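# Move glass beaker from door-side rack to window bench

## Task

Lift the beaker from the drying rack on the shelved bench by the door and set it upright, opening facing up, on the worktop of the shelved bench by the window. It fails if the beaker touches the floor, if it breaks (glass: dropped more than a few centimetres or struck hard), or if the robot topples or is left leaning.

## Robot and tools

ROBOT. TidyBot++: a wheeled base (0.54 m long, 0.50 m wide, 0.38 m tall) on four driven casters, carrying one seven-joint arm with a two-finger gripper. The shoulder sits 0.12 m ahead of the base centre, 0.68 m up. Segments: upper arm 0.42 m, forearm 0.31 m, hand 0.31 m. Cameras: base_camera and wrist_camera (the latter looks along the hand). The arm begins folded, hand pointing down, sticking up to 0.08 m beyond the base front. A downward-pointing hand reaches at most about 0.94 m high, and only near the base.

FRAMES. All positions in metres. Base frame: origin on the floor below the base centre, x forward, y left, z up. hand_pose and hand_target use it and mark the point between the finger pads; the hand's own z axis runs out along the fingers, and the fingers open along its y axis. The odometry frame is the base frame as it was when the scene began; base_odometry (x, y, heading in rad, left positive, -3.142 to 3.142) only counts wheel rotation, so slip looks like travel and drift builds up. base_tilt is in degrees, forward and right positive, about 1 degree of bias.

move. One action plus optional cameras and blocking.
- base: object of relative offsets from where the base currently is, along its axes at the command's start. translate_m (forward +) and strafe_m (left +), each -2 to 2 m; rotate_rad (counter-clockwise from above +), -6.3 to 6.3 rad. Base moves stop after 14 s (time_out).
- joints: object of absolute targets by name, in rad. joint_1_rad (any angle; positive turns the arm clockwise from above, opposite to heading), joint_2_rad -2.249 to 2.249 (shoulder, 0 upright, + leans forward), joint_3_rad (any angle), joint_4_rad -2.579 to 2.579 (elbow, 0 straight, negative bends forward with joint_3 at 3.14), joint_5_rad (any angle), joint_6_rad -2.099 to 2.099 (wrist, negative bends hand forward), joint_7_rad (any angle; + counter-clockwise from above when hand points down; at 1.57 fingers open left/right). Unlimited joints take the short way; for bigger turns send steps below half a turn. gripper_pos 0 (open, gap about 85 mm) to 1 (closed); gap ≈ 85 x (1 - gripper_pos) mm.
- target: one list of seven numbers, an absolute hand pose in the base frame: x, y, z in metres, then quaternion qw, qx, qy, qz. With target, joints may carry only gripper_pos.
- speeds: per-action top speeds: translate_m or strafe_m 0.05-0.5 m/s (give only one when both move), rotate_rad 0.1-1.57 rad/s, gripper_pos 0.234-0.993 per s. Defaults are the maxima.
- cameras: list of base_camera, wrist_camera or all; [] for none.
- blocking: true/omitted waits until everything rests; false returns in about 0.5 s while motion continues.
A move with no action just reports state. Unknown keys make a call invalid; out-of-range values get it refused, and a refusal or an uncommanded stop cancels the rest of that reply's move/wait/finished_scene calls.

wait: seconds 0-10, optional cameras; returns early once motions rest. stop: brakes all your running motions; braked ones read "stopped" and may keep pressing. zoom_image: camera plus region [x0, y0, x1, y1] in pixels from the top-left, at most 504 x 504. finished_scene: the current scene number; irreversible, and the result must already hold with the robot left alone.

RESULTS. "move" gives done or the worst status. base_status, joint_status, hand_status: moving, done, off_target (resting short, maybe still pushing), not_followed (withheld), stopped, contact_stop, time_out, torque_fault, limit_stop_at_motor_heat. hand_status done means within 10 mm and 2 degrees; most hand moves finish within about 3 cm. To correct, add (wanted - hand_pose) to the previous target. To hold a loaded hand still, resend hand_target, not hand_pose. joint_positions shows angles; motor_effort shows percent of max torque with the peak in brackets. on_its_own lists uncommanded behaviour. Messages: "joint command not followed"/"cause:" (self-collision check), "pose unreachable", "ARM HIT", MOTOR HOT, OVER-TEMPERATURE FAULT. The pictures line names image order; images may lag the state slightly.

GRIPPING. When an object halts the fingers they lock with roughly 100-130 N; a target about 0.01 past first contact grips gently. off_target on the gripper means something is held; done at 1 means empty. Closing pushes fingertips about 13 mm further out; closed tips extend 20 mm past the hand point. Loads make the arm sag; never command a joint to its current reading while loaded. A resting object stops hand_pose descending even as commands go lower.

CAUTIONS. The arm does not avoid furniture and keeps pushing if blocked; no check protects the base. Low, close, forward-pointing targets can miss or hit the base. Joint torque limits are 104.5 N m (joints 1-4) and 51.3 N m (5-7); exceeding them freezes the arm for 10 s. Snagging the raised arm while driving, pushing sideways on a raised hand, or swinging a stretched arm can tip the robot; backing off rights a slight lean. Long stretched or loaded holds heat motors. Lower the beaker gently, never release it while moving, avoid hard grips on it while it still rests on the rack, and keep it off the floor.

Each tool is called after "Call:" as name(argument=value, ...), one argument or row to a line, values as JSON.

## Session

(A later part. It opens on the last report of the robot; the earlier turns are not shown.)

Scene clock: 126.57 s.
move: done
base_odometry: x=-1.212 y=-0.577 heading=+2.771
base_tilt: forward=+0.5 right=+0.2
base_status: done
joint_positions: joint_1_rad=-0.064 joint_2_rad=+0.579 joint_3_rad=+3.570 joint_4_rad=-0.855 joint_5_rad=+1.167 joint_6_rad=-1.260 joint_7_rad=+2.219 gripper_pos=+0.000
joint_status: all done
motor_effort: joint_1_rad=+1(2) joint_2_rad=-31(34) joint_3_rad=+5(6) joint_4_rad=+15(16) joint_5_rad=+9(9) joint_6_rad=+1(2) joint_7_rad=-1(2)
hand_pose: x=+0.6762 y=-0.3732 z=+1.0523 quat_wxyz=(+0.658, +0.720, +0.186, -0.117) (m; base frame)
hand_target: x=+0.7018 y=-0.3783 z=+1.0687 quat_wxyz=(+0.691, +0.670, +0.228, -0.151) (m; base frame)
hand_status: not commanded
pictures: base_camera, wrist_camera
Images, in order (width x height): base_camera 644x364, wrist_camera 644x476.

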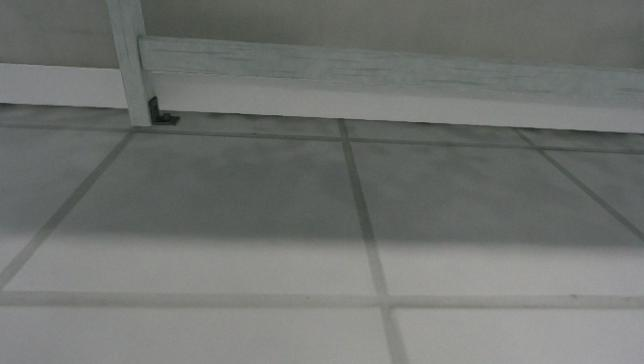

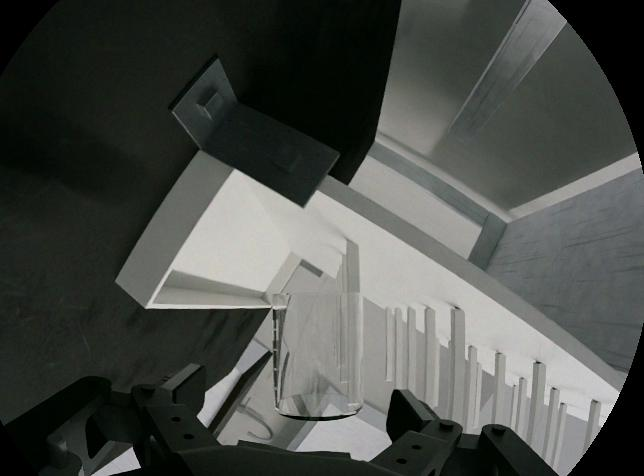

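Call:
move(
  base={"translate_m": -0.008, "strafe_m": -0.055},
  speeds={"strafe_m": 0.1},
)

Scene clock: 128.83 s.
move: done
base_odometry: x=-1.184 y=-0.529 heading=+2.771
base_tilt: forward=+0.6 right=+0.2
base_status: done
joint_positions: joint_1_rad=-0.059 joint_2_rad=+0.579 joint_3_rad=+3.571 joint_4_rad=-0.855 joint_5_rad=+1.167 joint_6_rad=-1.259 joint_7_rad=+2.219 gripper_pos=+0.000
joint_status: not commanded
motor_effort: joint_1_rad=+0(4) joint_2_rad=-30(34) joint_3_rad=+5(5) joint_4_rad=+15(16) joint_5_rad=+8(9) joint_6_rad=+0(1) joint_7_rad=-1(2)
hand_pose: x=+0.6747 y=-0.3761 z=+1.0526 quat_wxyz=(+0.658, +0.720, +0.184, -0.118) (m; base frame)
hand_target: x=+0.7018 y=-0.3783 z=+1.0687 quat_wxyz=(+0.691, +0.670, +0.228, -0.151) (m; base frame)
hand_status: not commanded
pictures: base_camera, wrist_camera
Images, in order (width x height): base_camera 644x364, wrist_camera 644x476.

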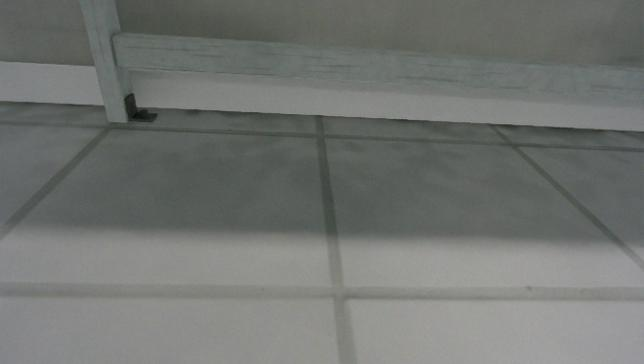

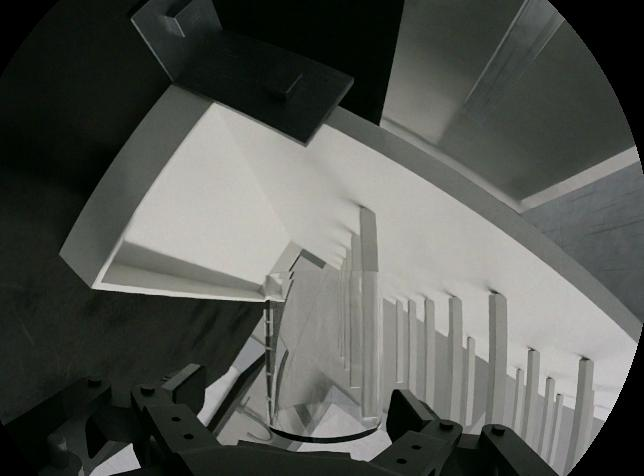

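Call:
move(
  joints={"joint_4_rad":-0.80, "joint_7_rad": 2.30},
  cameras=["wrist_camera"],
)

Scene clock: 130.73 s.
move: done
base_odometry: x=-1.184 y=-0.529 heading=+2.771
base_tilt: forward=+0.6 right=+0.2
base_status: not commanded
joint_positions: joint_1_rad=-0.059 joint_2_rad=+0.579 joint_3_rad=+3.571 joint_4_rad=-0.815 joint_5_rad=+1.168 joint_6_rad=-1.258 joint_7_rad=+2.239 gripper_pos=+0.000
joint_status: all done
motor_effort: joint_1_rad=+0(1) joint_2_rad=-31(32) joint_3_rad=+5(5) joint_4_rad=+15(16) joint_5_rad=+8(9) joint_6_rad=+1(1) joint_7_rad=-1(2)
hand_pose: x=+0.6772 y=-0.3729 z=+1.0693 quat_wxyz=(+0.665, +0.716, +0.182, -0.110) (m; base frame)
hand_target: x=+0.7037 y=-0.3743 z=+1.0857 quat_wxyz=(+0.698, +0.665, +0.224, -0.143) (m; base frame)
hand_status: not commanded
pictures: wrist_camera
Images, in order (width x height): wrist_camera 644x476.

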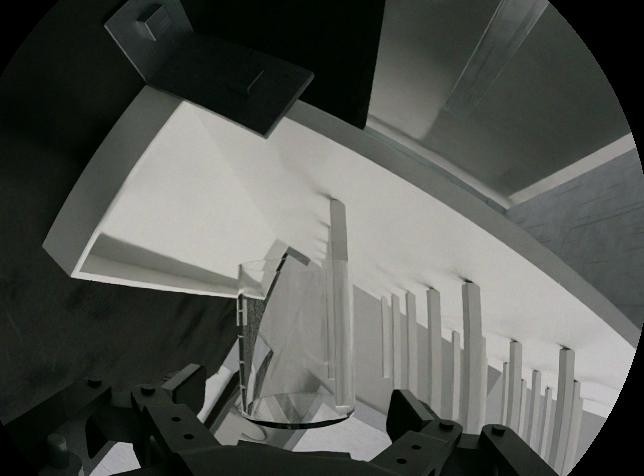

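Call:
move(
  base={"translate_m": 0.008, "strafe_m": -0.038},
  speeds={"strafe_m": 0.08},
  cameras=["wrist_camera"],
)

Scene clock: 132.40 s.
move: done
base_odometry: x=-1.178 y=-0.490 heading=+2.771
base_tilt: forward=+0.6 right=+0.2
base_status: done
joint_positions: joint_1_rad=-0.059 joint_2_rad=+0.579 joint_3_rad=+3.571 joint_4_rad=-0.815 joint_5_rad=+1.168 joint_6_rad=-1.258 joint_7_rad=+2.239 gripper_pos=+0.000
joint_status: not commanded
motor_effort: joint_1_rad=+1(3) joint_2_rad=-31(32) joint_3_rad=+5(6) joint_4_rad=+15(16) joint_5_rad=+8(9) joint_6_rad=+1(2) joint_7_rad=-1(2)
hand_pose: x=+0.6772 y=-0.3730 z=+1.0695 quat_wxyz=(+0.666, +0.715, +0.182, -0.109) (m; base frame)
hand_target: x=+0.7037 y=-0.3743 z=+1.0857 quat_wxyz=(+0.698, +0.665, +0.224, -0.143) (m; base frame)
hand_status: not commanded
pictures: wrist_camera
Images, in order (width x height): wrist_camera 644x476.

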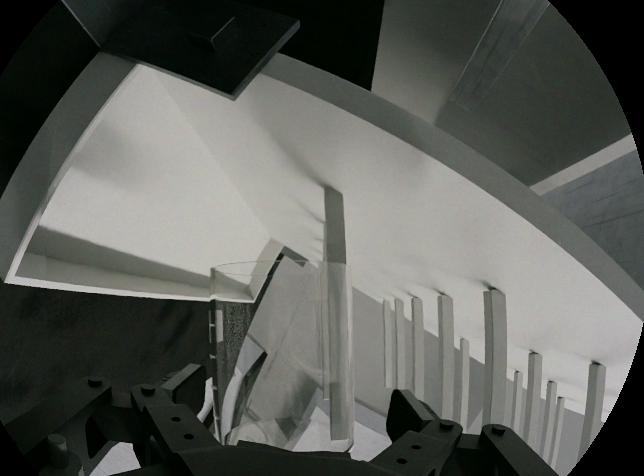

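Call:
move(
  joints={"joint_2_rad":0.655},
  cameras=["wrist_camera"],
)

Scene clock: 134.03 s.
move: done
base_odometry: x=-1.178 y=-0.490 heading=+2.771
base_tilt: forward=+0.6 right=+0.2
base_status: not commanded
joint_positions: joint_1_rad=-0.059 joint_2_rad=+0.607 joint_3_rad=+3.571 joint_4_rad=-0.815 joint_5_rad=+1.168 joint_6_rad=-1.258 joint_7_rad=+2.239 gripper_pos=+0.000
joint_status: all done
motor_effort: joint_1_rad=+1(1) joint_2_rad=-33(34) joint_3_rad=+4(5) joint_4_rad=+15(16) joint_5_rad=+9(9) joint_6_rad=+0(2) joint_7_rad=-1(2)
hand_pose: x=+0.6882 y=-0.3723 z=+1.0541 quat_wxyz=(+0.664, +0.713, +0.192, -0.120) (m; base frame)
hand_target: x=+0.7175 y=-0.3735 z=+1.0658 quat_wxyz=(+0.695, +0.662, +0.236, -0.155) (m; base frame)
hand_status: not commanded
pictures: wrist_camera
Images, in order (width x height): wrist_camera 644x476.

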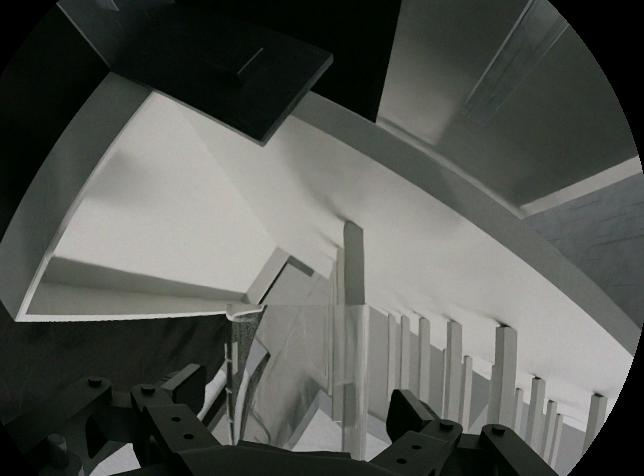

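Call:
move(
  base={"strafe_m": -0.008},
  speeds={"strafe_m": 0.05},
  joints={"gripper_pos":0.1},
  cameras=["wrist_camera"],
)

Call:
move(
  joints={"gripper_pos":0.17},
  speeds={"gripper_pos":0.234},
  cameras=["wrist_camera"],
)

Scene clock: 135.53 s.
move: done
base_odometry: x=-1.175 y=-0.483 heading=+2.771
base_tilt: forward=+0.6 right=+0.2
base_status: done
joint_positions: joint_1_rad=-0.057 joint_2_rad=+0.608 joint_3_rad=+3.571 joint_4_rad=-0.815 joint_5_rad=+1.168 joint_6_rad=-1.257 joint_7_rad=+2.239 gripper_pos=+0.100
joint_status: all done
motor_effort: joint_1_rad=+0(3) joint_2_rad=-32(33) joint_3_rad=+4(6) joint_4_rad=+15(15) joint_5_rad=+8(9) joint_6_rad=+1(2) joint_7_rad=-1(2)
hand_pose: x=+0.6875 y=-0.3735 z=+1.0541 quat_wxyz=(+0.664, +0.713, +0.191, -0.120) (m; base frame)
hand_target: x=+0.7175 y=-0.3735 z=+1.0658 quat_wxyz=(+0.695, +0.662, +0.236, -0.155) (m; base frame)
hand_status: not commanded
pictures: wrist_camera
Images, in order (width x height): wrist_camera 644x476.

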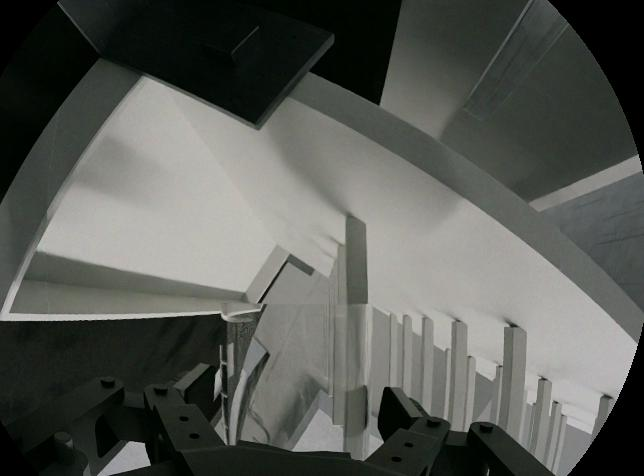

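Scene clock: 136.13 s.
move: done
base_odometry: x=-1.175 y=-0.483 heading=+2.771
base_tilt: forward=+0.6 right=+0.2
base_status: not commanded
joint_positions: joint_1_rad=-0.057 joint_2_rad=+0.608 joint_3_rad=+3.571 joint_4_rad=-0.815 joint_5_rad=+1.168 joint_6_rad=-1.257 joint_7_rad=+2.239 gripper_pos=+0.172
joint_status: all done
motor_effort: joint_1_rad=+0(1) joint_2_rad=-32(33) joint_3_rad=+5(6) joint_4_rad=+15(16) joint_5_rad=+9(9) joint_6_rad=+1(2) joint_7_rad=-1(2)
hand_pose: x=+0.6875 y=-0.3735 z=+1.0540 quat_wxyz=(+0.664, +0.713, +0.191, -0.120) (m; base frame)
hand_target: x=+0.7175 y=-0.3735 z=+1.0658 quat_wxyz=(+0.695, +0.662, +0.236, -0.155) (m; base frame)
hand_status: not commanded
pictures: wrist_camera
Images, in order (width x height): wrist_camera 644x476.

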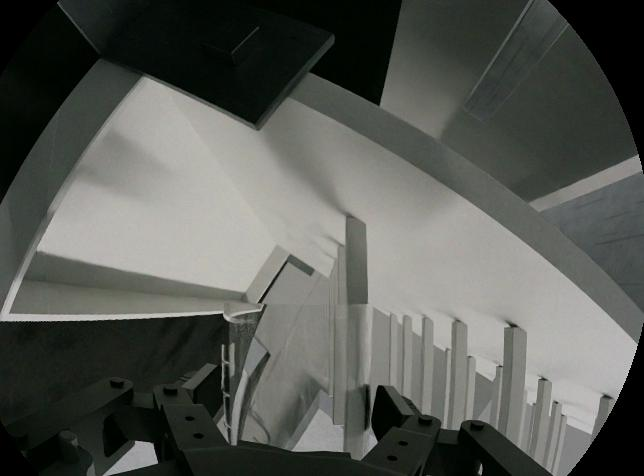

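Call:
move(
  joints={"gripper_pos":0.2},
  speeds={"gripper_pos":0.234},
  cameras=["wrist_camera"],
)

Call:
move(
  joints={"gripper_pos":0.225},
  speeds={"gripper_pos":0.234},
  cameras=["wrist_camera"],
)

Scene clock: 137.27 s.
move: done
base_odometry: x=-1.175 y=-0.483 heading=+2.771
base_tilt: forward=+0.6 right=+0.2
base_status: not commanded
joint_positions: joint_1_rad=-0.057 joint_2_rad=+0.608 joint_3_rad=+3.571 joint_4_rad=-0.815 joint_5_rad=+1.168 joint_6_rad=-1.257 joint_7_rad=+2.239 gripper_pos=+0.193
joint_status: all done
motor_effort: joint_1_rad=+2(2) joint_2_rad=-32(33) joint_3_rad=+5(6) joint_4_rad=+14(15) joint_5_rad=+8(9) joint_6_rad=+0(1) joint_7_rad=-1(1)
hand_pose: x=+0.6876 y=-0.3735 z=+1.0541 quat_wxyz=(+0.664, +0.713, +0.191, -0.120) (m; base frame)
hand_target: x=+0.7175 y=-0.3735 z=+1.0658 quat_wxyz=(+0.695, +0.662, +0.236, -0.155) (m; base frame)
hand_status: not commanded
pictures: wrist_camera
Images, in order (width x height): wrist_camera 644x476.

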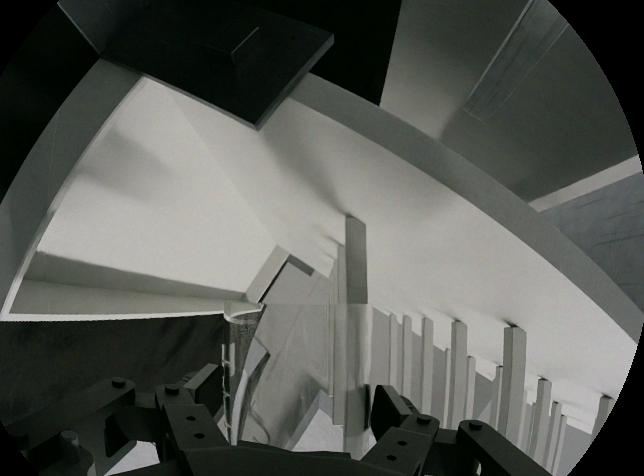

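Scene clock: 137.70 s.
move: done
base_odometry: x=-1.175 y=-0.483 heading=+2.771
base_tilt: forward=+0.6 right=+0.1
base_status: not commanded
joint_positions: joint_1_rad=-0.057 joint_2_rad=+0.608 joint_3_rad=+3.571 joint_4_rad=-0.815 joint_5_rad=+1.168 joint_6_rad=-1.257 joint_7_rad=+2.239 gripper_pos=+0.213
joint_status: all done
motor_effort: joint_1_rad=+2(2) joint_2_rad=-31(32) joint_3_rad=+5(6) joint_4_rad=+14(15) joint_5_rad=+8(8) joint_6_rad=+0(2) joint_7_rad=-1(2)
hand_pose: x=+0.6877 y=-0.3735 z=+1.0543 quat_wxyz=(+0.664, +0.713, +0.191, -0.120) (m; base frame)
hand_target: x=+0.7175 y=-0.3735 z=+1.0658 quat_wxyz=(+0.695, +0.662, +0.236, -0.155) (m; base frame)
hand_status: not commanded
pictures: wrist_camera
Images, in order (width x height): wrist_camera 644x476.

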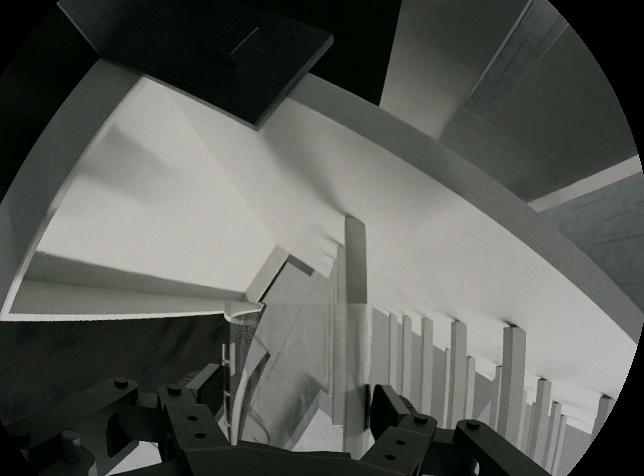

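Call:
move(
  joints={"gripper_pos":0.245},
  speeds={"gripper_pos":0.234},
  cameras=["wrist_camera"],
)

Scene clock: 138.67 s.
move: done
base_odometry: x=-1.175 y=-0.483 heading=+2.771
base_tilt: forward=+0.6 right=+0.2
base_status: not commanded
joint_positions: joint_1_rad=-0.057 joint_2_rad=+0.608 joint_3_rad=+3.571 joint_4_rad=-0.815 joint_5_rad=+1.168 joint_6_rad=-1.257 joint_7_rad=+2.239 gripper_pos=+0.218
joint_status: all done
motor_effort: joint_1_rad=+2(2) joint_2_rad=-32(32) joint_3_rad=+5(5) joint_4_rad=+14(14) joint_5_rad=+8(8) joint_6_rad=+0(1) joint_7_rad=-2(2)
hand_pose: x=+0.6877 y=-0.3735 z=+1.0543 quat_wxyz=(+0.664, +0.713, +0.191, -0.120) (m; base frame)
hand_target: x=+0.7175 y=-0.3735 z=+1.0658 quat_wxyz=(+0.695, +0.662, +0.236, -0.155) (m; base frame)
hand_status: not commanded
pictures: wrist_camera
Images, in order (width x height): wrist_camera 644x476.

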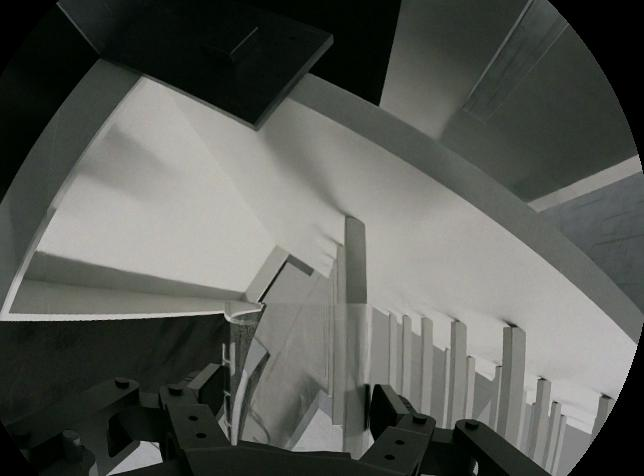

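Call:
move(
  joints={"gripper_pos":0.262},
  speeds={"gripper_pos":0.234},
  cameras=[],
)

Call:
move(
  base={"translate_m": -0.015},
  joints={"joint_2_rad":0.62,"joint_7_rad":2.33},
  speeds={"translate_m": 0.05},
  cameras=["wrist_camera"],
)

Call:
move(
  base={"translate_m": -0.03},
  joints={"joint_2_rad":0.595,"joint_7_rad":2.35},
  speeds={"translate_m": 0.08},
  cameras=["wrist_camera"],
)

Scene clock: 141.53 s.
move: off_target
base_odometry: x=-1.175 y=-0.483 heading=+2.771
base_tilt: forward=+0.6 right=+0.2
base_status: not commanded
joint_positions: joint_1_rad=-0.057 joint_2_rad=+0.608 joint_3_rad=+3.571 joint_4_rad=-0.815 joint_5_rad=+1.168 joint_6_rad=-1.257 joint_7_rad=+2.239 gripper_pos=+0.218
joint_status: gripper_pos off_target (ended at +0.218, target +0.262)
motor_effort: joint_1_rad=+2(2) joint_2_rad=-31(31) joint_3_rad=+5(5) joint_4_rad=+14(14) joint_5_rad=+7(8) joint_6_rad=+1(1) joint_7_rad=-1(2)
hand_pose: x=+0.6877 y=-0.3735 z=+1.0543 quat_wxyz=(+0.664, +0.713, +0.191, -0.120) (m; base frame)
hand_target: x=+0.7175 y=-0.3735 z=+1.0658 quat_wxyz=(+0.695, +0.662, +0.236, -0.155) (m; base frame)
hand_status: not commanded
pictures: none
No camera images: "cameras" was empty.

Scene clock: 142.27 s.
move: done
base_odometry: x=-1.161 y=-0.488 heading=+2.771
base_tilt: forward=+0.6 right=+0.2
base_status: done
joint_positions: joint_1_rad=-0.057 joint_2_rad=+0.608 joint_3_rad=+3.571 joint_4_rad=-0.811 joint_5_rad=+1.170 joint_6_rad=-1.233 joint_7_rad=+2.267 gripper_pos=+0.218
joint_status: all done
motor_effort: joint_1_rad=+1(2) joint_2_rad=-32(36) joint_3_rad=+5(6) joint_4_rad=+14(15) joint_5_rad=+8(9) joint_6_rad=-1(3) joint_7_rad=-1(1)
hand_pose: x=+0.6951 y=-0.3726 z=+1.0580 quat_wxyz=(+0.667, +0.706, +0.207, -0.120) (m; base frame)
hand_target: x=+0.7037 y=-0.3743 z=+1.0857 quat_wxyz=(+0.696, +0.661, +0.234, -0.154) (m; base frame)
hand_status: not commanded
pictures: wrist_camera
Images, in order (width x height): wrist_camera 644x476.

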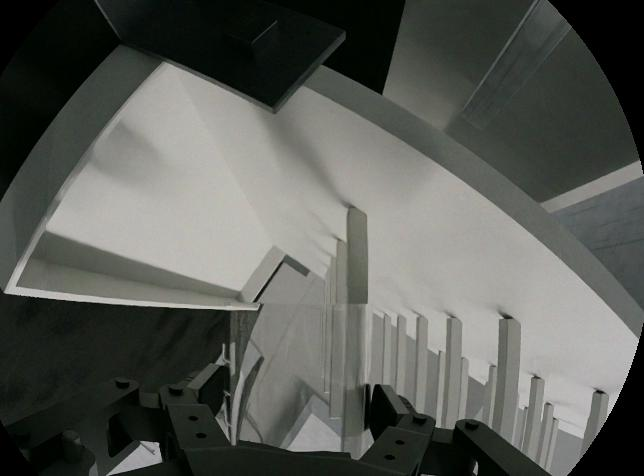

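Scene clock: 143.13 s.
move: done
base_odometry: x=-1.133 y=-0.499 heading=+2.771
base_tilt: forward=+0.6 right=+0.2
base_status: done
joint_positions: joint_1_rad=-0.059 joint_2_rad=+0.607 joint_3_rad=+3.571 joint_4_rad=-0.797 joint_5_rad=+1.186 joint_6_rad=-1.205 joint_7_rad=+2.286 gripper_pos=+0.218
joint_status: all done
motor_effort: joint_1_rad=+0(3) joint_2_rad=-32(35) joint_3_rad=+4(6) joint_4_rad=+13(14) joint_5_rad=+6(7) joint_6_rad=-2(7) joint_7_rad=+0(1)
hand_pose: x=+0.7037 y=-0.3698 z=+1.0709 quat_wxyz=(+0.678, +0.693, +0.218, -0.115) (m; base frame)
hand_target: x=+0.6935 y=-0.3749 z=+1.0996 quat_wxyz=(+0.697, +0.662, +0.232, -0.152) (m; base frame)
hand_status: not commanded
pictures: wrist_camera
Images, in order (width x height): wrist_camera 644x476.

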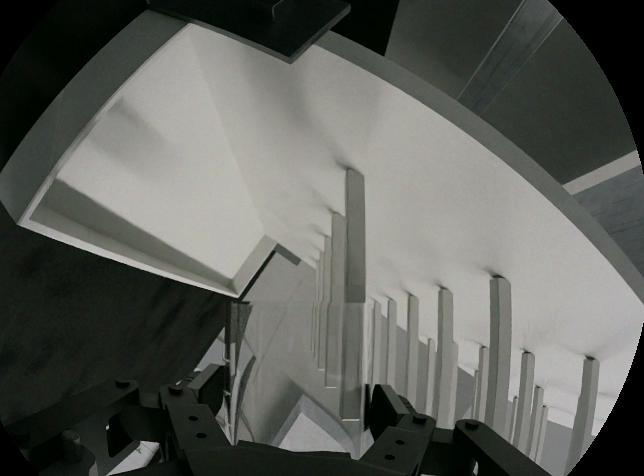

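Call:
move(
  joints={"joint_2_rad":0.55,"joint_7_rad":2.36},
  cameras=["wrist_camera"],
)

Scene clock: 145.10 s.
move: done
base_odometry: x=-1.133 y=-0.499 heading=+2.771
base_tilt: forward=+0.6 right=+0.2
base_status: not commanded
joint_positions: joint_1_rad=-0.059 joint_2_rad=+0.589 joint_3_rad=+3.571 joint_4_rad=-0.797 joint_5_rad=+1.186 joint_6_rad=-1.205 joint_7_rad=+2.299 gripper_pos=+0.218
joint_status: all done
motor_effort: joint_1_rad=+0(1) joint_2_rad=-32(34) joint_3_rad=+5(6) joint_4_rad=+16(16) joint_5_rad=+9(10) joint_6_rad=+1(4) joint_7_rad=-1(2)
hand_pose: x=+0.6966 y=-0.3702 z=+1.0809 quat_wxyz=(+0.679, +0.693, +0.217, -0.113) (m; base frame)
hand_target: x=+0.6742 y=-0.3761 z=+1.1239 quat_wxyz=(+0.700, +0.665, +0.220, -0.141) (m; base frame)
hand_status: not commanded
pictures: wrist_camera
Images, in order (width x height): wrist_camera 644x476.

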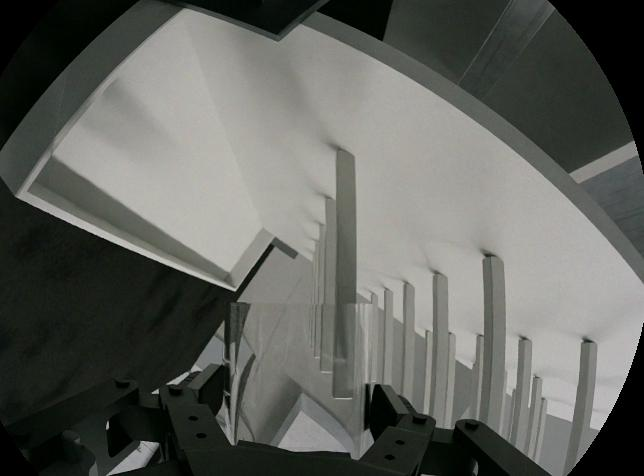

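Call:
move(
  base={"translate_m": -0.04},
  joints={"joint_2_rad":0.515,"joint_7_rad":2.39},
  speeds={"translate_m": 0.08},
  cameras=["wrist_camera"],
)

Call:
move(
  base={"translate_m": -0.05},
  speeds={"translate_m": 0.08},
  cameras=["wrist_camera"],
)

Scene clock: 147.27 s.
move: done
base_odometry: x=-1.095 y=-0.513 heading=+2.771
base_tilt: forward=+0.6 right=+0.2
base_status: done
joint_positions: joint_1_rad=-0.059 joint_2_rad=+0.541 joint_3_rad=+3.571 joint_4_rad=-0.797 joint_5_rad=+1.187 joint_6_rad=-1.197 joint_7_rad=+2.329 gripper_pos=+0.218
joint_status: all done
motor_effort: joint_1_rad=+0(2) joint_2_rad=-31(36) joint_3_rad=+5(6) joint_4_rad=+16(17) joint_5_rad=+9(10) joint_6_rad=+1(6) joint_7_rad=-1(2)
hand_pose: x=+0.6791 y=-0.3711 z=+1.1081 quat_wxyz=(+0.683, +0.691, +0.213, -0.104) (m; base frame)
hand_target: x=+0.6584 y=-0.3770 z=+1.1423 quat_wxyz=(+0.701, +0.665, +0.218, -0.139) (m; base frame)
hand_status: not commanded
pictures: wrist_camera
Images, in order (width x height): wrist_camera 644x476.

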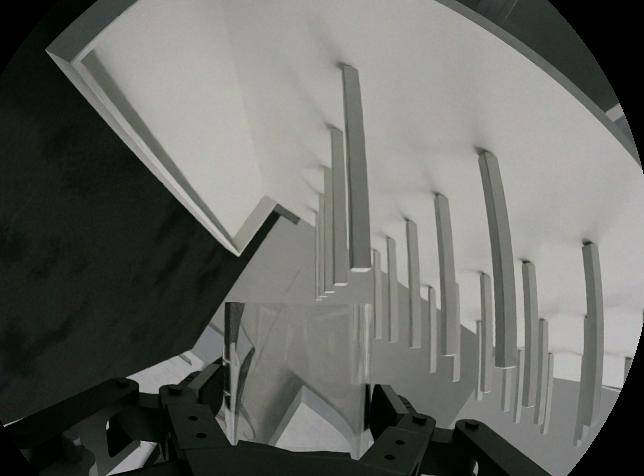

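Scene clock: 148.37 s.
move: done
base_odometry: x=-1.049 y=-0.531 heading=+2.771
base_tilt: forward=+0.6 right=+0.1
base_status: done
joint_positions: joint_1_rad=-0.059 joint_2_rad=+0.538 joint_3_rad=+3.571 joint_4_rad=-0.797 joint_5_rad=+1.187 joint_6_rad=-1.197 joint_7_rad=+2.329 gripper_pos=+0.218
joint_status: not commanded
motor_effort: joint_1_rad=+0(2) joint_2_rad=-31(34) joint_3_rad=+4(6) joint_4_rad=+16(17) joint_5_rad=+9(10) joint_6_rad=+1(3) joint_7_rad=-1(2)
hand_pose: x=+0.6779 y=-0.3711 z=+1.1096 quat_wxyz=(+0.683, +0.691, +0.212, -0.103) (m; base frame)
hand_target: x=+0.6584 y=-0.3770 z=+1.1423 quat_wxyz=(+0.701, +0.665, +0.218, -0.139) (m; base frame)
hand_status: not commanded
pictures: wrist_camera
Images, in order (width x height): wrist_camera 644x476.

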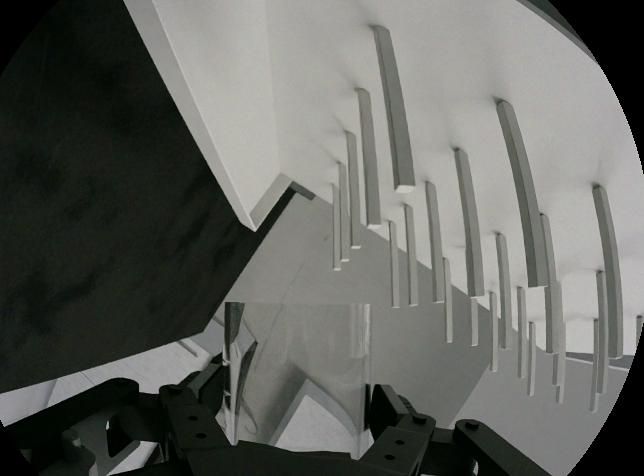

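Call:
move(
  base={"translate_m": -0.45},
  speeds={"translate_m": 0.25},
  cameras=[],
)

Call:
move(
  joints={"joint_1_rad": -0.02, "joint_2_rad": -0.3, "joint_3_rad": 3.14, "joint_4_rad": -1.7, "joint_5_rad": -0.07, "joint_6_rad": -0.17, "joint_7_rad": 1.51},
  cameras=["wrist_camera"],
)

Scene clock: 151.73 s.
move: done
base_odometry: x=-0.629 y=-0.694 heading=+2.771
base_tilt: forward=+0.6 right=+0.1
base_status: done
joint_positions: joint_1_rad=-0.059 joint_2_rad=+0.536 joint_3_rad=+3.572 joint_4_rad=-0.797 joint_5_rad=+1.187 joint_6_rad=-1.197 joint_7_rad=+2.329 gripper_pos=+0.218
joint_status: not commanded
motor_effort: joint_1_rad=+1(2) joint_2_rad=-31(34) joint_3_rad=+5(6) joint_4_rad=+16(17) joint_5_rad=+9(10) joint_6_rad=+2(3) joint_7_rad=-1(2)
hand_pose: x=+0.6768 y=-0.3712 z=+1.1109 quat_wxyz=(+0.683, +0.691, +0.212, -0.102) (m; base frame)
hand_target: x=+0.6584 y=-0.3770 z=+1.1423 quat_wxyz=(+0.701, +0.665, +0.218, -0.139) (m; base frame)
hand_status: not commanded
pictures: none
No camera images: "cameras" was empty.

Scene clock: 154.33 s.
move: done
base_odometry: x=-0.629 y=-0.694 heading=+2.771
base_tilt: forward=+0.5 right=+0.2
base_status: not commanded
joint_positions: joint_1_rad=-0.035 joint_2_rad=-0.275 joint_3_rad=+3.160 joint_4_rad=-1.673 joint_5_rad=+0.010 joint_6_rad=-0.268 joint_7_rad=+1.574 gripper_pos=+0.218
joint_status: all done
motor_effort: joint_1_rad=+1(2) joint_2_rad=-11(33) joint_3_rad=+0(6) joint_4_rad=+20(20) joint_5_rad=+0(10) joint_6_rad=+9(10) joint_7_rad=-1(2)
hand_pose: x=+0.6243 y=+0.0072 z=+1.1117 quat_wxyz=(-0.002, +0.740, +0.009, +0.673) (m; base frame)
hand_target: x=+0.6155 y=+0.0159 z=+1.1376 quat_wxyz=(-0.057, +0.706, -0.034, +0.705) (m; base frame)
hand_status: not commanded
pictures: wrist_camera
Images, in order (width x height): wrist_camera 644x476.

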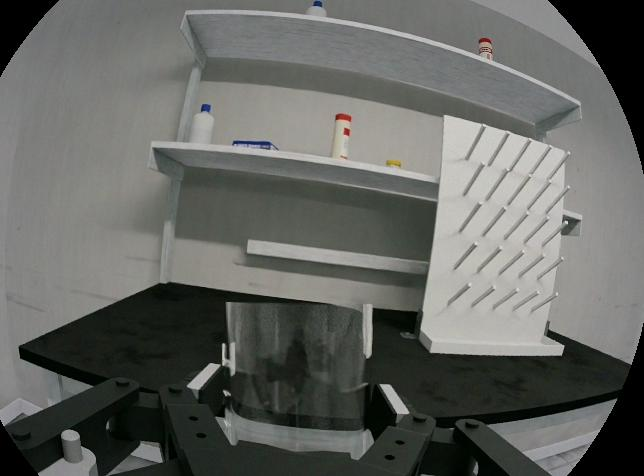

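Call:
move(
  base={"translate_m": -0.2},
  speeds={"translate_m": 0.3},
  cameras=[],
)

Call:
move(
  base={"rotate_rad": -3.14},
  speeds={"rotate_rad": 0.8},
)

Scene clock: 157.50 s.
move: done
base_odometry: x=-0.442 y=-0.767 heading=+2.771
base_tilt: forward=+0.5 right=+0.1
base_status: done
joint_positions: joint_1_rad=-0.035 joint_2_rad=-0.287 joint_3_rad=+3.160 joint_4_rad=-1.675 joint_5_rad=+0.008 joint_6_rad=-0.264 joint_7_rad=+1.572 gripper_pos=+0.218
joint_status: not commanded
motor_effort: joint_1_rad=+1(1) joint_2_rad=-11(14) joint_3_rad=+0(1) joint_4_rad=+20(20) joint_5_rad=+0(1) joint_6_rad=+9(10) joint_7_rad=-1(2)
hand_pose: x=+0.6194 y=+0.0073 z=+1.1176 quat_wxyz=(-0.004, +0.735, +0.007, +0.678) (m; base frame)
hand_target: x=+0.6155 y=+0.0159 z=+1.1376 quat_wxyz=(-0.057, +0.706, -0.034, +0.705) (m; base frame)
hand_status: not commanded
pictures: none
No camera images: "cameras" was empty.

Scene clock: 162.23 s.
move: done
base_odometry: x=-0.442 y=-0.767 heading=-0.369
base_tilt: forward=+0.5 right=+0.1
base_status: done
joint_positions: joint_1_rad=-0.026 joint_2_rad=-0.287 joint_3_rad=+3.150 joint_4_rad=-1.675 joint_5_rad=+0.006 joint_6_rad=-0.263 joint_7_rad=+1.572 gripper_pos=+0.218
joint_status: not commanded
motor_effort: joint_1_rad=+1(2) joint_2_rad=-10(12) joint_3_rad=+1(2) joint_4_rad=+20(20) joint_5_rad=+1(1) joint_6_rad=+9(10) joint_7_rad=-1(2)
hand_pose: x=+0.6193 y=+0.0089 z=+1.1177 quat_wxyz=(-0.004, +0.735, +0.008, +0.678) (m; base frame)
hand_target: x=+0.6155 y=+0.0159 z=+1.1376 quat_wxyz=(-0.057, +0.706, -0.034, +0.705) (m; base frame)
hand_status: not commanded
pictures: base_camera, wrist_camera
Images, in order (width x height): base_camera 644x364, wrist_camera 644x476.

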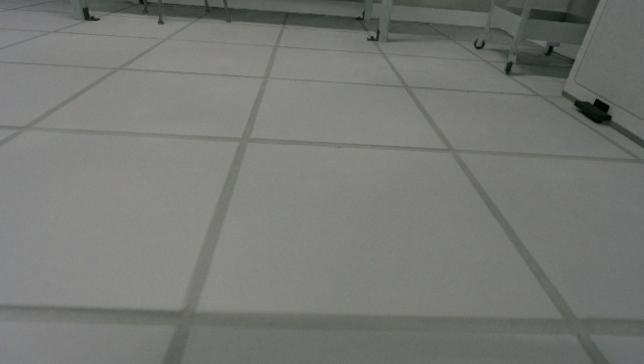

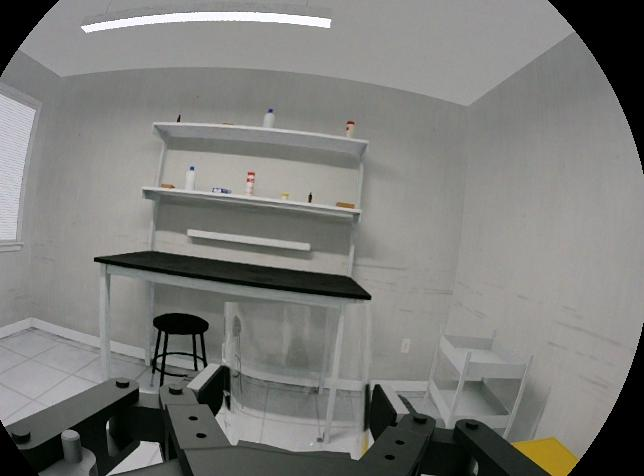

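Call:
move(
  base={"translate_m": 0.95, "strafe_m": 0.03},
  speeds={"translate_m": 0.3},
)

Scene clock: 168.87 s.
move: done
base_odometry: x=+0.455 y=-1.081 heading=-0.369
base_tilt: forward=+0.6 right=+0.1
base_status: done
joint_positions: joint_1_rad=-0.026 joint_2_rad=-0.290 joint_3_rad=+3.150 joint_4_rad=-1.676 joint_5_rad=+0.006 joint_6_rad=-0.261 joint_7_rad=+1.572 gripper_pos=+0.218
joint_status: not commanded
motor_effort: joint_1_rad=+0(1) joint_2_rad=-10(13) joint_3_rad=+1(1) joint_4_rad=+20(20) joint_5_rad=+1(1) joint_6_rad=+9(9) joint_7_rad=-1(2)
hand_pose: x=+0.6183 y=+0.0089 z=+1.1190 quat_wxyz=(-0.004, +0.734, +0.008, +0.680) (m; base frame)
hand_target: x=+0.6155 y=+0.0159 z=+1.1376 quat_wxyz=(-0.057, +0.706, -0.034, +0.705) (m; base frame)
hand_status: not commanded
pictures: base_camera, wrist_camera
Images, in order (width x height): base_camera 644x364, wrist_camera 644x476.

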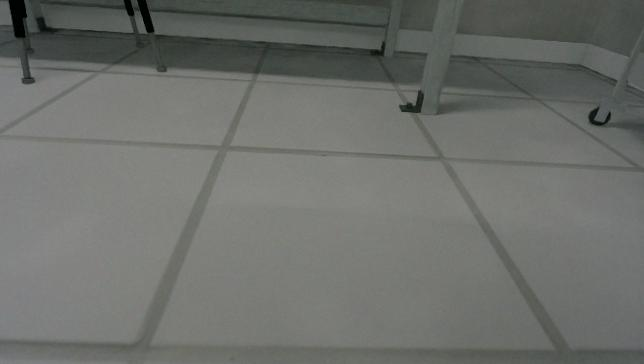

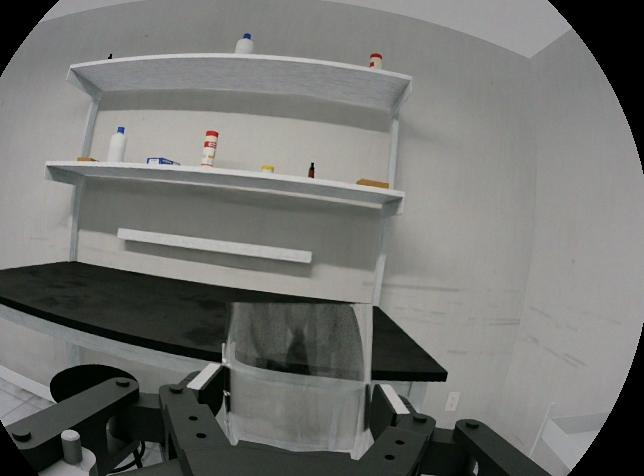

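Call:
move(
  base={"translate_m": 0.2, "strafe_m": 0.12},
  speeds={"translate_m": 0.3},
  cameras=[],
)

Call:
move(
  base={"translate_m": 0.45},
  speeds={"translate_m": 0.2},
  joints={"joint_1_rad": -0.02, "joint_2_rad": -0.10, "joint_3_rad": 3.14, "joint_4_rad": -1.74, "joint_5_rad": -0.07, "joint_6_rad": 0.10, "joint_7_rad": 1.51},
)

Scene clock: 173.00 s.
move: done
base_odometry: x=+0.685 y=-1.042 heading=-0.370
base_tilt: forward=+0.6 right=+0.1
base_status: done
joint_positions: joint_1_rad=-0.026 joint_2_rad=-0.290 joint_3_rad=+3.150 joint_4_rad=-1.676 joint_5_rad=+0.006 joint_6_rad=-0.260 joint_7_rad=+1.572 gripper_pos=+0.218
joint_status: not commanded
motor_effort: joint_1_rad=+1(1) joint_2_rad=-10(13) joint_3_rad=+0(2) joint_4_rad=+20(20) joint_5_rad=+0(1) joint_6_rad=+9(10) joint_7_rad=-1(2)
hand_pose: x=+0.6179 y=+0.0088 z=+1.1194 quat_wxyz=(-0.004, +0.733, +0.008, +0.680) (m; base frame)
hand_target: x=+0.6155 y=+0.0159 z=+1.1376 quat_wxyz=(-0.057, +0.706, -0.034, +0.705) (m; base frame)
hand_status: not commanded
pictures: none
No camera images: "cameras" was empty.

Scene clock: 175.97 s.
move: done
base_odometry: x=+1.105 y=-1.204 heading=-0.369
base_tilt: forward=+0.6 right=+0.1
base_status: done
joint_positions: joint_1_rad=-0.026 joint_2_rad=-0.108 joint_3_rad=+3.150 joint_4_rad=-1.722 joint_5_rad=+0.006 joint_6_rad=+0.005 joint_7_rad=+1.572 gripper_pos=+0.218
joint_status: all done
motor_effort: joint_1_rad=+0(2) joint_2_rad=-17(20) joint_3_rad=+0(1) joint_4_rad=+20(22) joint_5_rad=+0(1) joint_6_rad=+8(10) joint_7_rad=-1(2)
hand_pose: x=+0.6989 y=+0.0113 z=+1.0747 quat_wxyz=(-0.004, +0.720, +0.008, +0.693) (m; base frame)
hand_target: x=+0.7016 y=+0.0118 z=+1.0883 quat_wxyz=(-0.052, +0.695, -0.040, +0.716) (m; base frame)
hand_status: not commanded
pictures: base_camera, wrist_camera
Images, in order (width x height): base_camera 644x364, wrist_camera 644x476.

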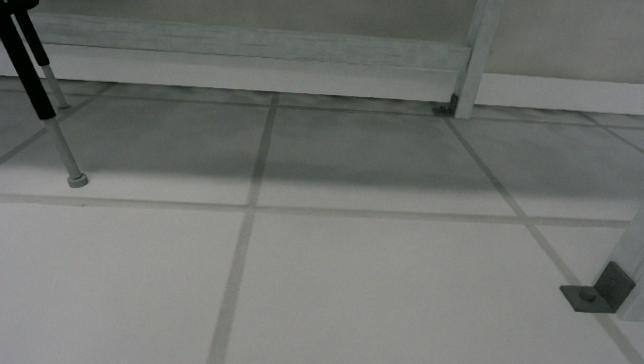

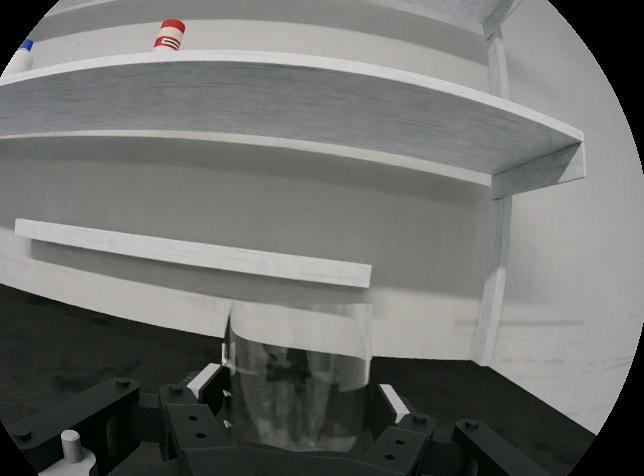

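Call:
move(
  base={"translate_m": 0.04},
  speeds={"translate_m": 0.1},
  joints={"joint_2_rad": -0.022, "joint_4_rad": -1.853, "joint_6_rad": 0.31},
  cameras=["wrist_camera"],
)

Call:
move(
  joints={"joint_2_rad": 0.005, "joint_4_rad": -1.925, "joint_6_rad": 0.40},
  cameras=["wrist_camera"],
)

Scene clock: 178.50 s.
move: done
base_odometry: x=+1.142 y=-1.219 heading=-0.369
base_tilt: forward=+0.5 right=+0.1
base_status: done
joint_positions: joint_1_rad=-0.026 joint_2_rad=-0.032 joint_3_rad=+3.150 joint_4_rad=-1.834 joint_5_rad=+0.006 joint_6_rad=+0.213 joint_7_rad=+1.572 gripper_pos=+0.218
joint_status: all done
motor_effort: joint_1_rad=+1(1) joint_2_rad=-18(23) joint_3_rad=-1(1) joint_4_rad=+20(21) joint_5_rad=+0(1) joint_6_rad=+8(10) joint_7_rad=-1(2)
hand_pose: x=+0.7227 y=+0.0123 z=+1.0250 quat_wxyz=(-0.005, +0.713, +0.009, +0.701) (m; base frame)
hand_target: x=+0.7243 y=+0.0078 z=+1.0369 quat_wxyz=(-0.047, +0.688, -0.044, +0.723) (m; base frame)
hand_status: not commanded
pictures: wrist_camera
Images, in order (width x height): wrist_camera 644x476.

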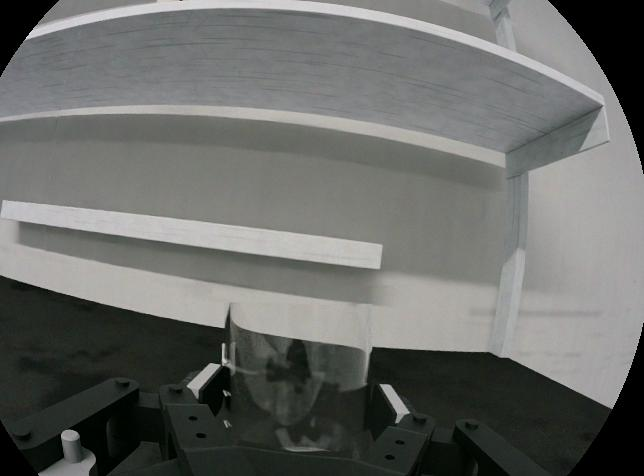

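Scene clock: 179.63 s.
move: done
base_odometry: x=+1.142 y=-1.219 heading=-0.369
base_tilt: forward=+0.6 right=+0.1
base_status: not commanded
joint_positions: joint_1_rad=-0.026 joint_2_rad=-0.022 joint_3_rad=+3.150 joint_4_rad=-1.904 joint_5_rad=+0.006 joint_6_rad=+0.305 joint_7_rad=+1.572 gripper_pos=+0.218
joint_status: all done
motor_effort: joint_1_rad=+0(1) joint_2_rad=-19(20) joint_3_rad=+0(1) joint_4_rad=+19(21) joint_5_rad=+0(1) joint_6_rad=+8(10) joint_7_rad=-1(2)
hand_pose: x=+0.7201 y=+0.0125 z=+1.0046 quat_wxyz=(-0.005, +0.709, +0.009, +0.705) (m; base frame)
hand_target: x=+0.7263 y=+0.0060 z=+1.0045 quat_wxyz=(-0.043, +0.691, -0.046, +0.720) (m; base frame)
hand_status: not commanded
pictures: wrist_camera
Images, in order (width x height): wrist_camera 644x476.

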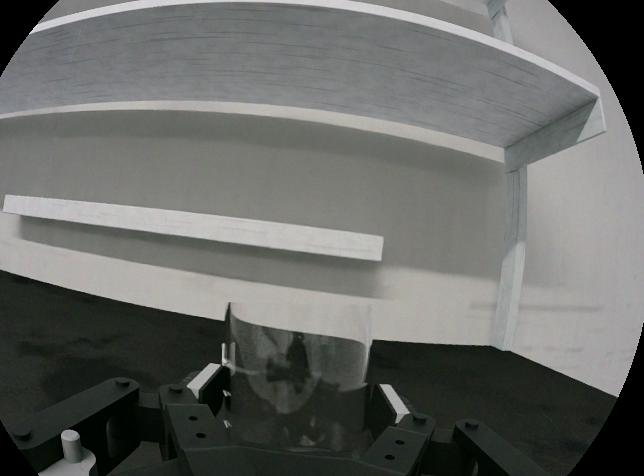

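Call:
move(
  joints={"joint_2_rad": 0.017, "joint_4_rad": -1.955, "joint_6_rad": 0.44},
  cameras=["wrist_camera"],
)

Call:
move(
  joints={"joint_2_rad": 0.024, "joint_4_rad": -1.975, "joint_6_rad": 0.465},
  cameras=["wrist_camera"],
)

Scene clock: 181.37 s.
move: done
base_odometry: x=+1.142 y=-1.219 heading=-0.369
base_tilt: forward=+0.6 right=+0.2
base_status: not commanded
joint_positions: joint_1_rad=-0.026 joint_2_rad=-0.014 joint_3_rad=+3.150 joint_4_rad=-1.933 joint_5_rad=+0.006 joint_6_rad=+0.349 joint_7_rad=+1.572 gripper_pos=+0.218
joint_status: all done
motor_effort: joint_1_rad=+0(1) joint_2_rad=-19(19) joint_3_rad=+0(1) joint_4_rad=+19(20) joint_5_rad=+1(1) joint_6_rad=+10(10) joint_7_rad=-1(2)
hand_pose: x=+0.7198 y=+0.0125 z=+0.9958 quat_wxyz=(-0.005, +0.707, +0.009, +0.707) (m; base frame)
hand_target: x=+0.7265 y=+0.0052 z=+0.9915 quat_wxyz=(-0.042, +0.692, -0.046, +0.719) (m; base frame)
hand_status: not commanded
pictures: wrist_camera
Images, in order (width x height): wrist_camera 644x476.

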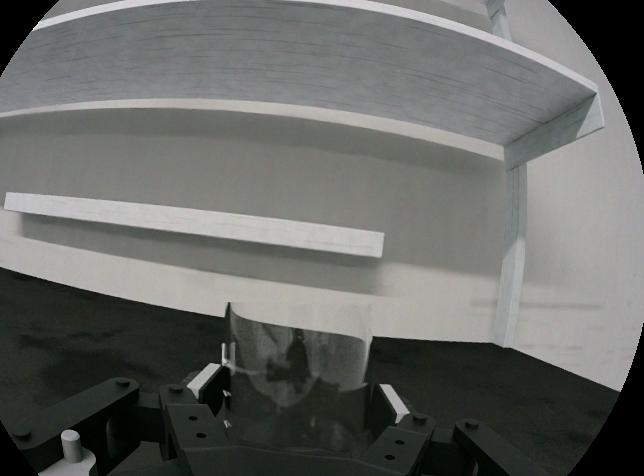

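Scene clock: 182.00 s.
move: done
base_odometry: x=+1.142 y=-1.219 heading=-0.369
base_tilt: forward=+0.6 right=+0.1
base_status: not commanded
joint_positions: joint_1_rad=-0.026 joint_2_rad=-0.009 joint_3_rad=+3.150 joint_4_rad=-1.952 joint_5_rad=+0.006 joint_6_rad=+0.374 joint_7_rad=+1.572 gripper_pos=+0.218
joint_status: all done
motor_effort: joint_1_rad=+0(1) joint_2_rad=-18(19) joint_3_rad=+0(1) joint_4_rad=+19(20) joint_5_rad=+1(1) joint_6_rad=+8(10) joint_7_rad=-1(1)
hand_pose: x=+0.7194 y=+0.0126 z=+0.9884 quat_wxyz=(-0.005, +0.707, +0.009, +0.707) (m; base frame)
hand_target: x=+0.7261 y=+0.0047 z=+0.9831 quat_wxyz=(-0.041, +0.693, -0.047, +0.718) (m; base frame)
hand_status: not commanded
pictures: wrist_camera
Images, in order (width x height): wrist_camera 644x476.

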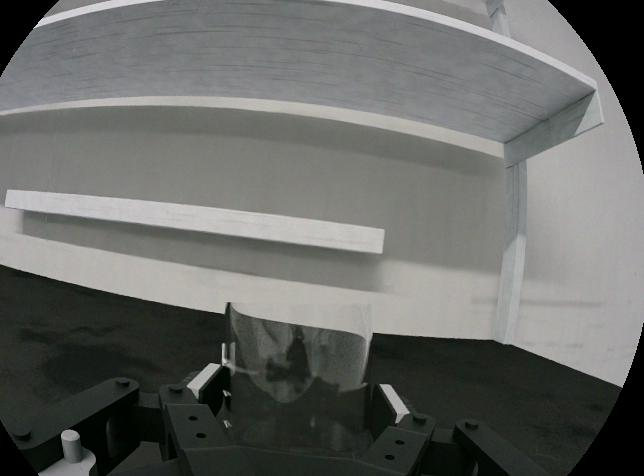

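Call:
move(
  joints={"joint_2_rad": 0.031, "joint_4_rad": -1.995, "joint_6_rad": 0.485},
  cameras=["wrist_camera"],
)

Call:
move(
  joints={"joint_2_rad": 0.038, "joint_4_rad": -2.01, "joint_6_rad": 0.505},
  cameras=["wrist_camera"],
)

Scene clock: 183.30 s.
move: done
base_odometry: x=+1.142 y=-1.219 heading=-0.369
base_tilt: forward=+0.6 right=+0.2
base_status: not commanded
joint_positions: joint_1_rad=-0.026 joint_2_rad=-0.005 joint_3_rad=+3.150 joint_4_rad=-1.971 joint_5_rad=+0.006 joint_6_rad=+0.396 joint_7_rad=+1.571 gripper_pos=+0.218
joint_status: all done
motor_effort: joint_1_rad=+1(1) joint_2_rad=-17(19) joint_3_rad=+0(1) joint_4_rad=+18(19) joint_5_rad=+1(1) joint_6_rad=+8(9) joint_7_rad=-2(2)
hand_pose: x=+0.7184 y=+0.0126 z=+0.9816 quat_wxyz=(-0.005, +0.707, +0.009, +0.707) (m; base frame)
hand_target: x=+0.7254 y=+0.0043 z=+0.9731 quat_wxyz=(-0.040, +0.695, -0.047, +0.716) (m; base frame)
hand_status: not commanded
pictures: wrist_camera
Images, in order (width x height): wrist_camera 644x476.

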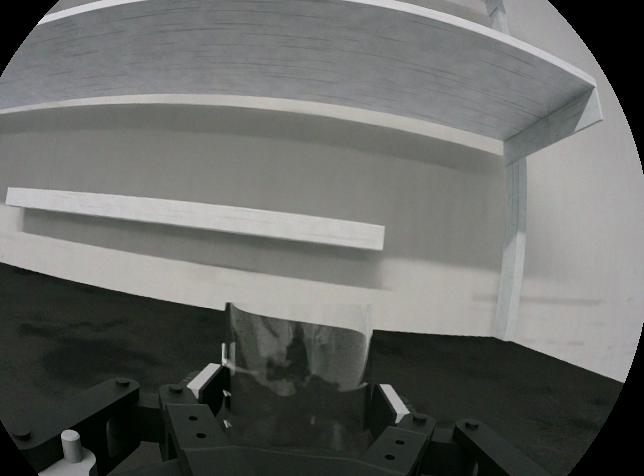

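Scene clock: 183.87 s.
move: done
base_odometry: x=+1.142 y=-1.219 heading=-0.369
base_tilt: forward=+0.6 right=+0.1
base_status: not commanded
joint_positions: joint_1_rad=-0.026 joint_2_rad=-0.002 joint_3_rad=+3.150 joint_4_rad=-1.982 joint_5_rad=+0.006 joint_6_rad=+0.421 joint_7_rad=+1.571 gripper_pos=+0.218
joint_status: all done
motor_effort: joint_1_rad=+0(1) joint_2_rad=-17(18) joint_3_rad=+0(1) joint_4_rad=+18(19) joint_5_rad=+1(1) joint_6_rad=+8(10) joint_7_rad=-1(1)
hand_pose: x=+0.7179 y=+0.0127 z=+0.9812 quat_wxyz=(-0.005, +0.703, +0.009, +0.711) (m; base frame)
hand_target: x=+0.7253 y=+0.0039 z=+0.9662 quat_wxyz=(-0.040, +0.696, -0.047, +0.715) (m; base frame)
hand_status: not commanded
pictures: wrist_camera
Images, in order (width x height): wrist_camera 644x476.

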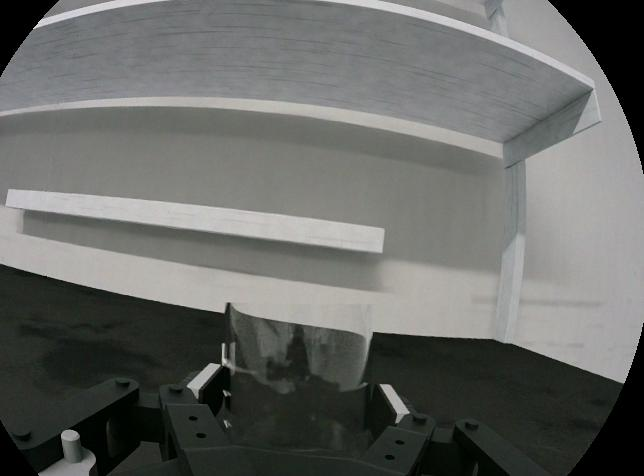

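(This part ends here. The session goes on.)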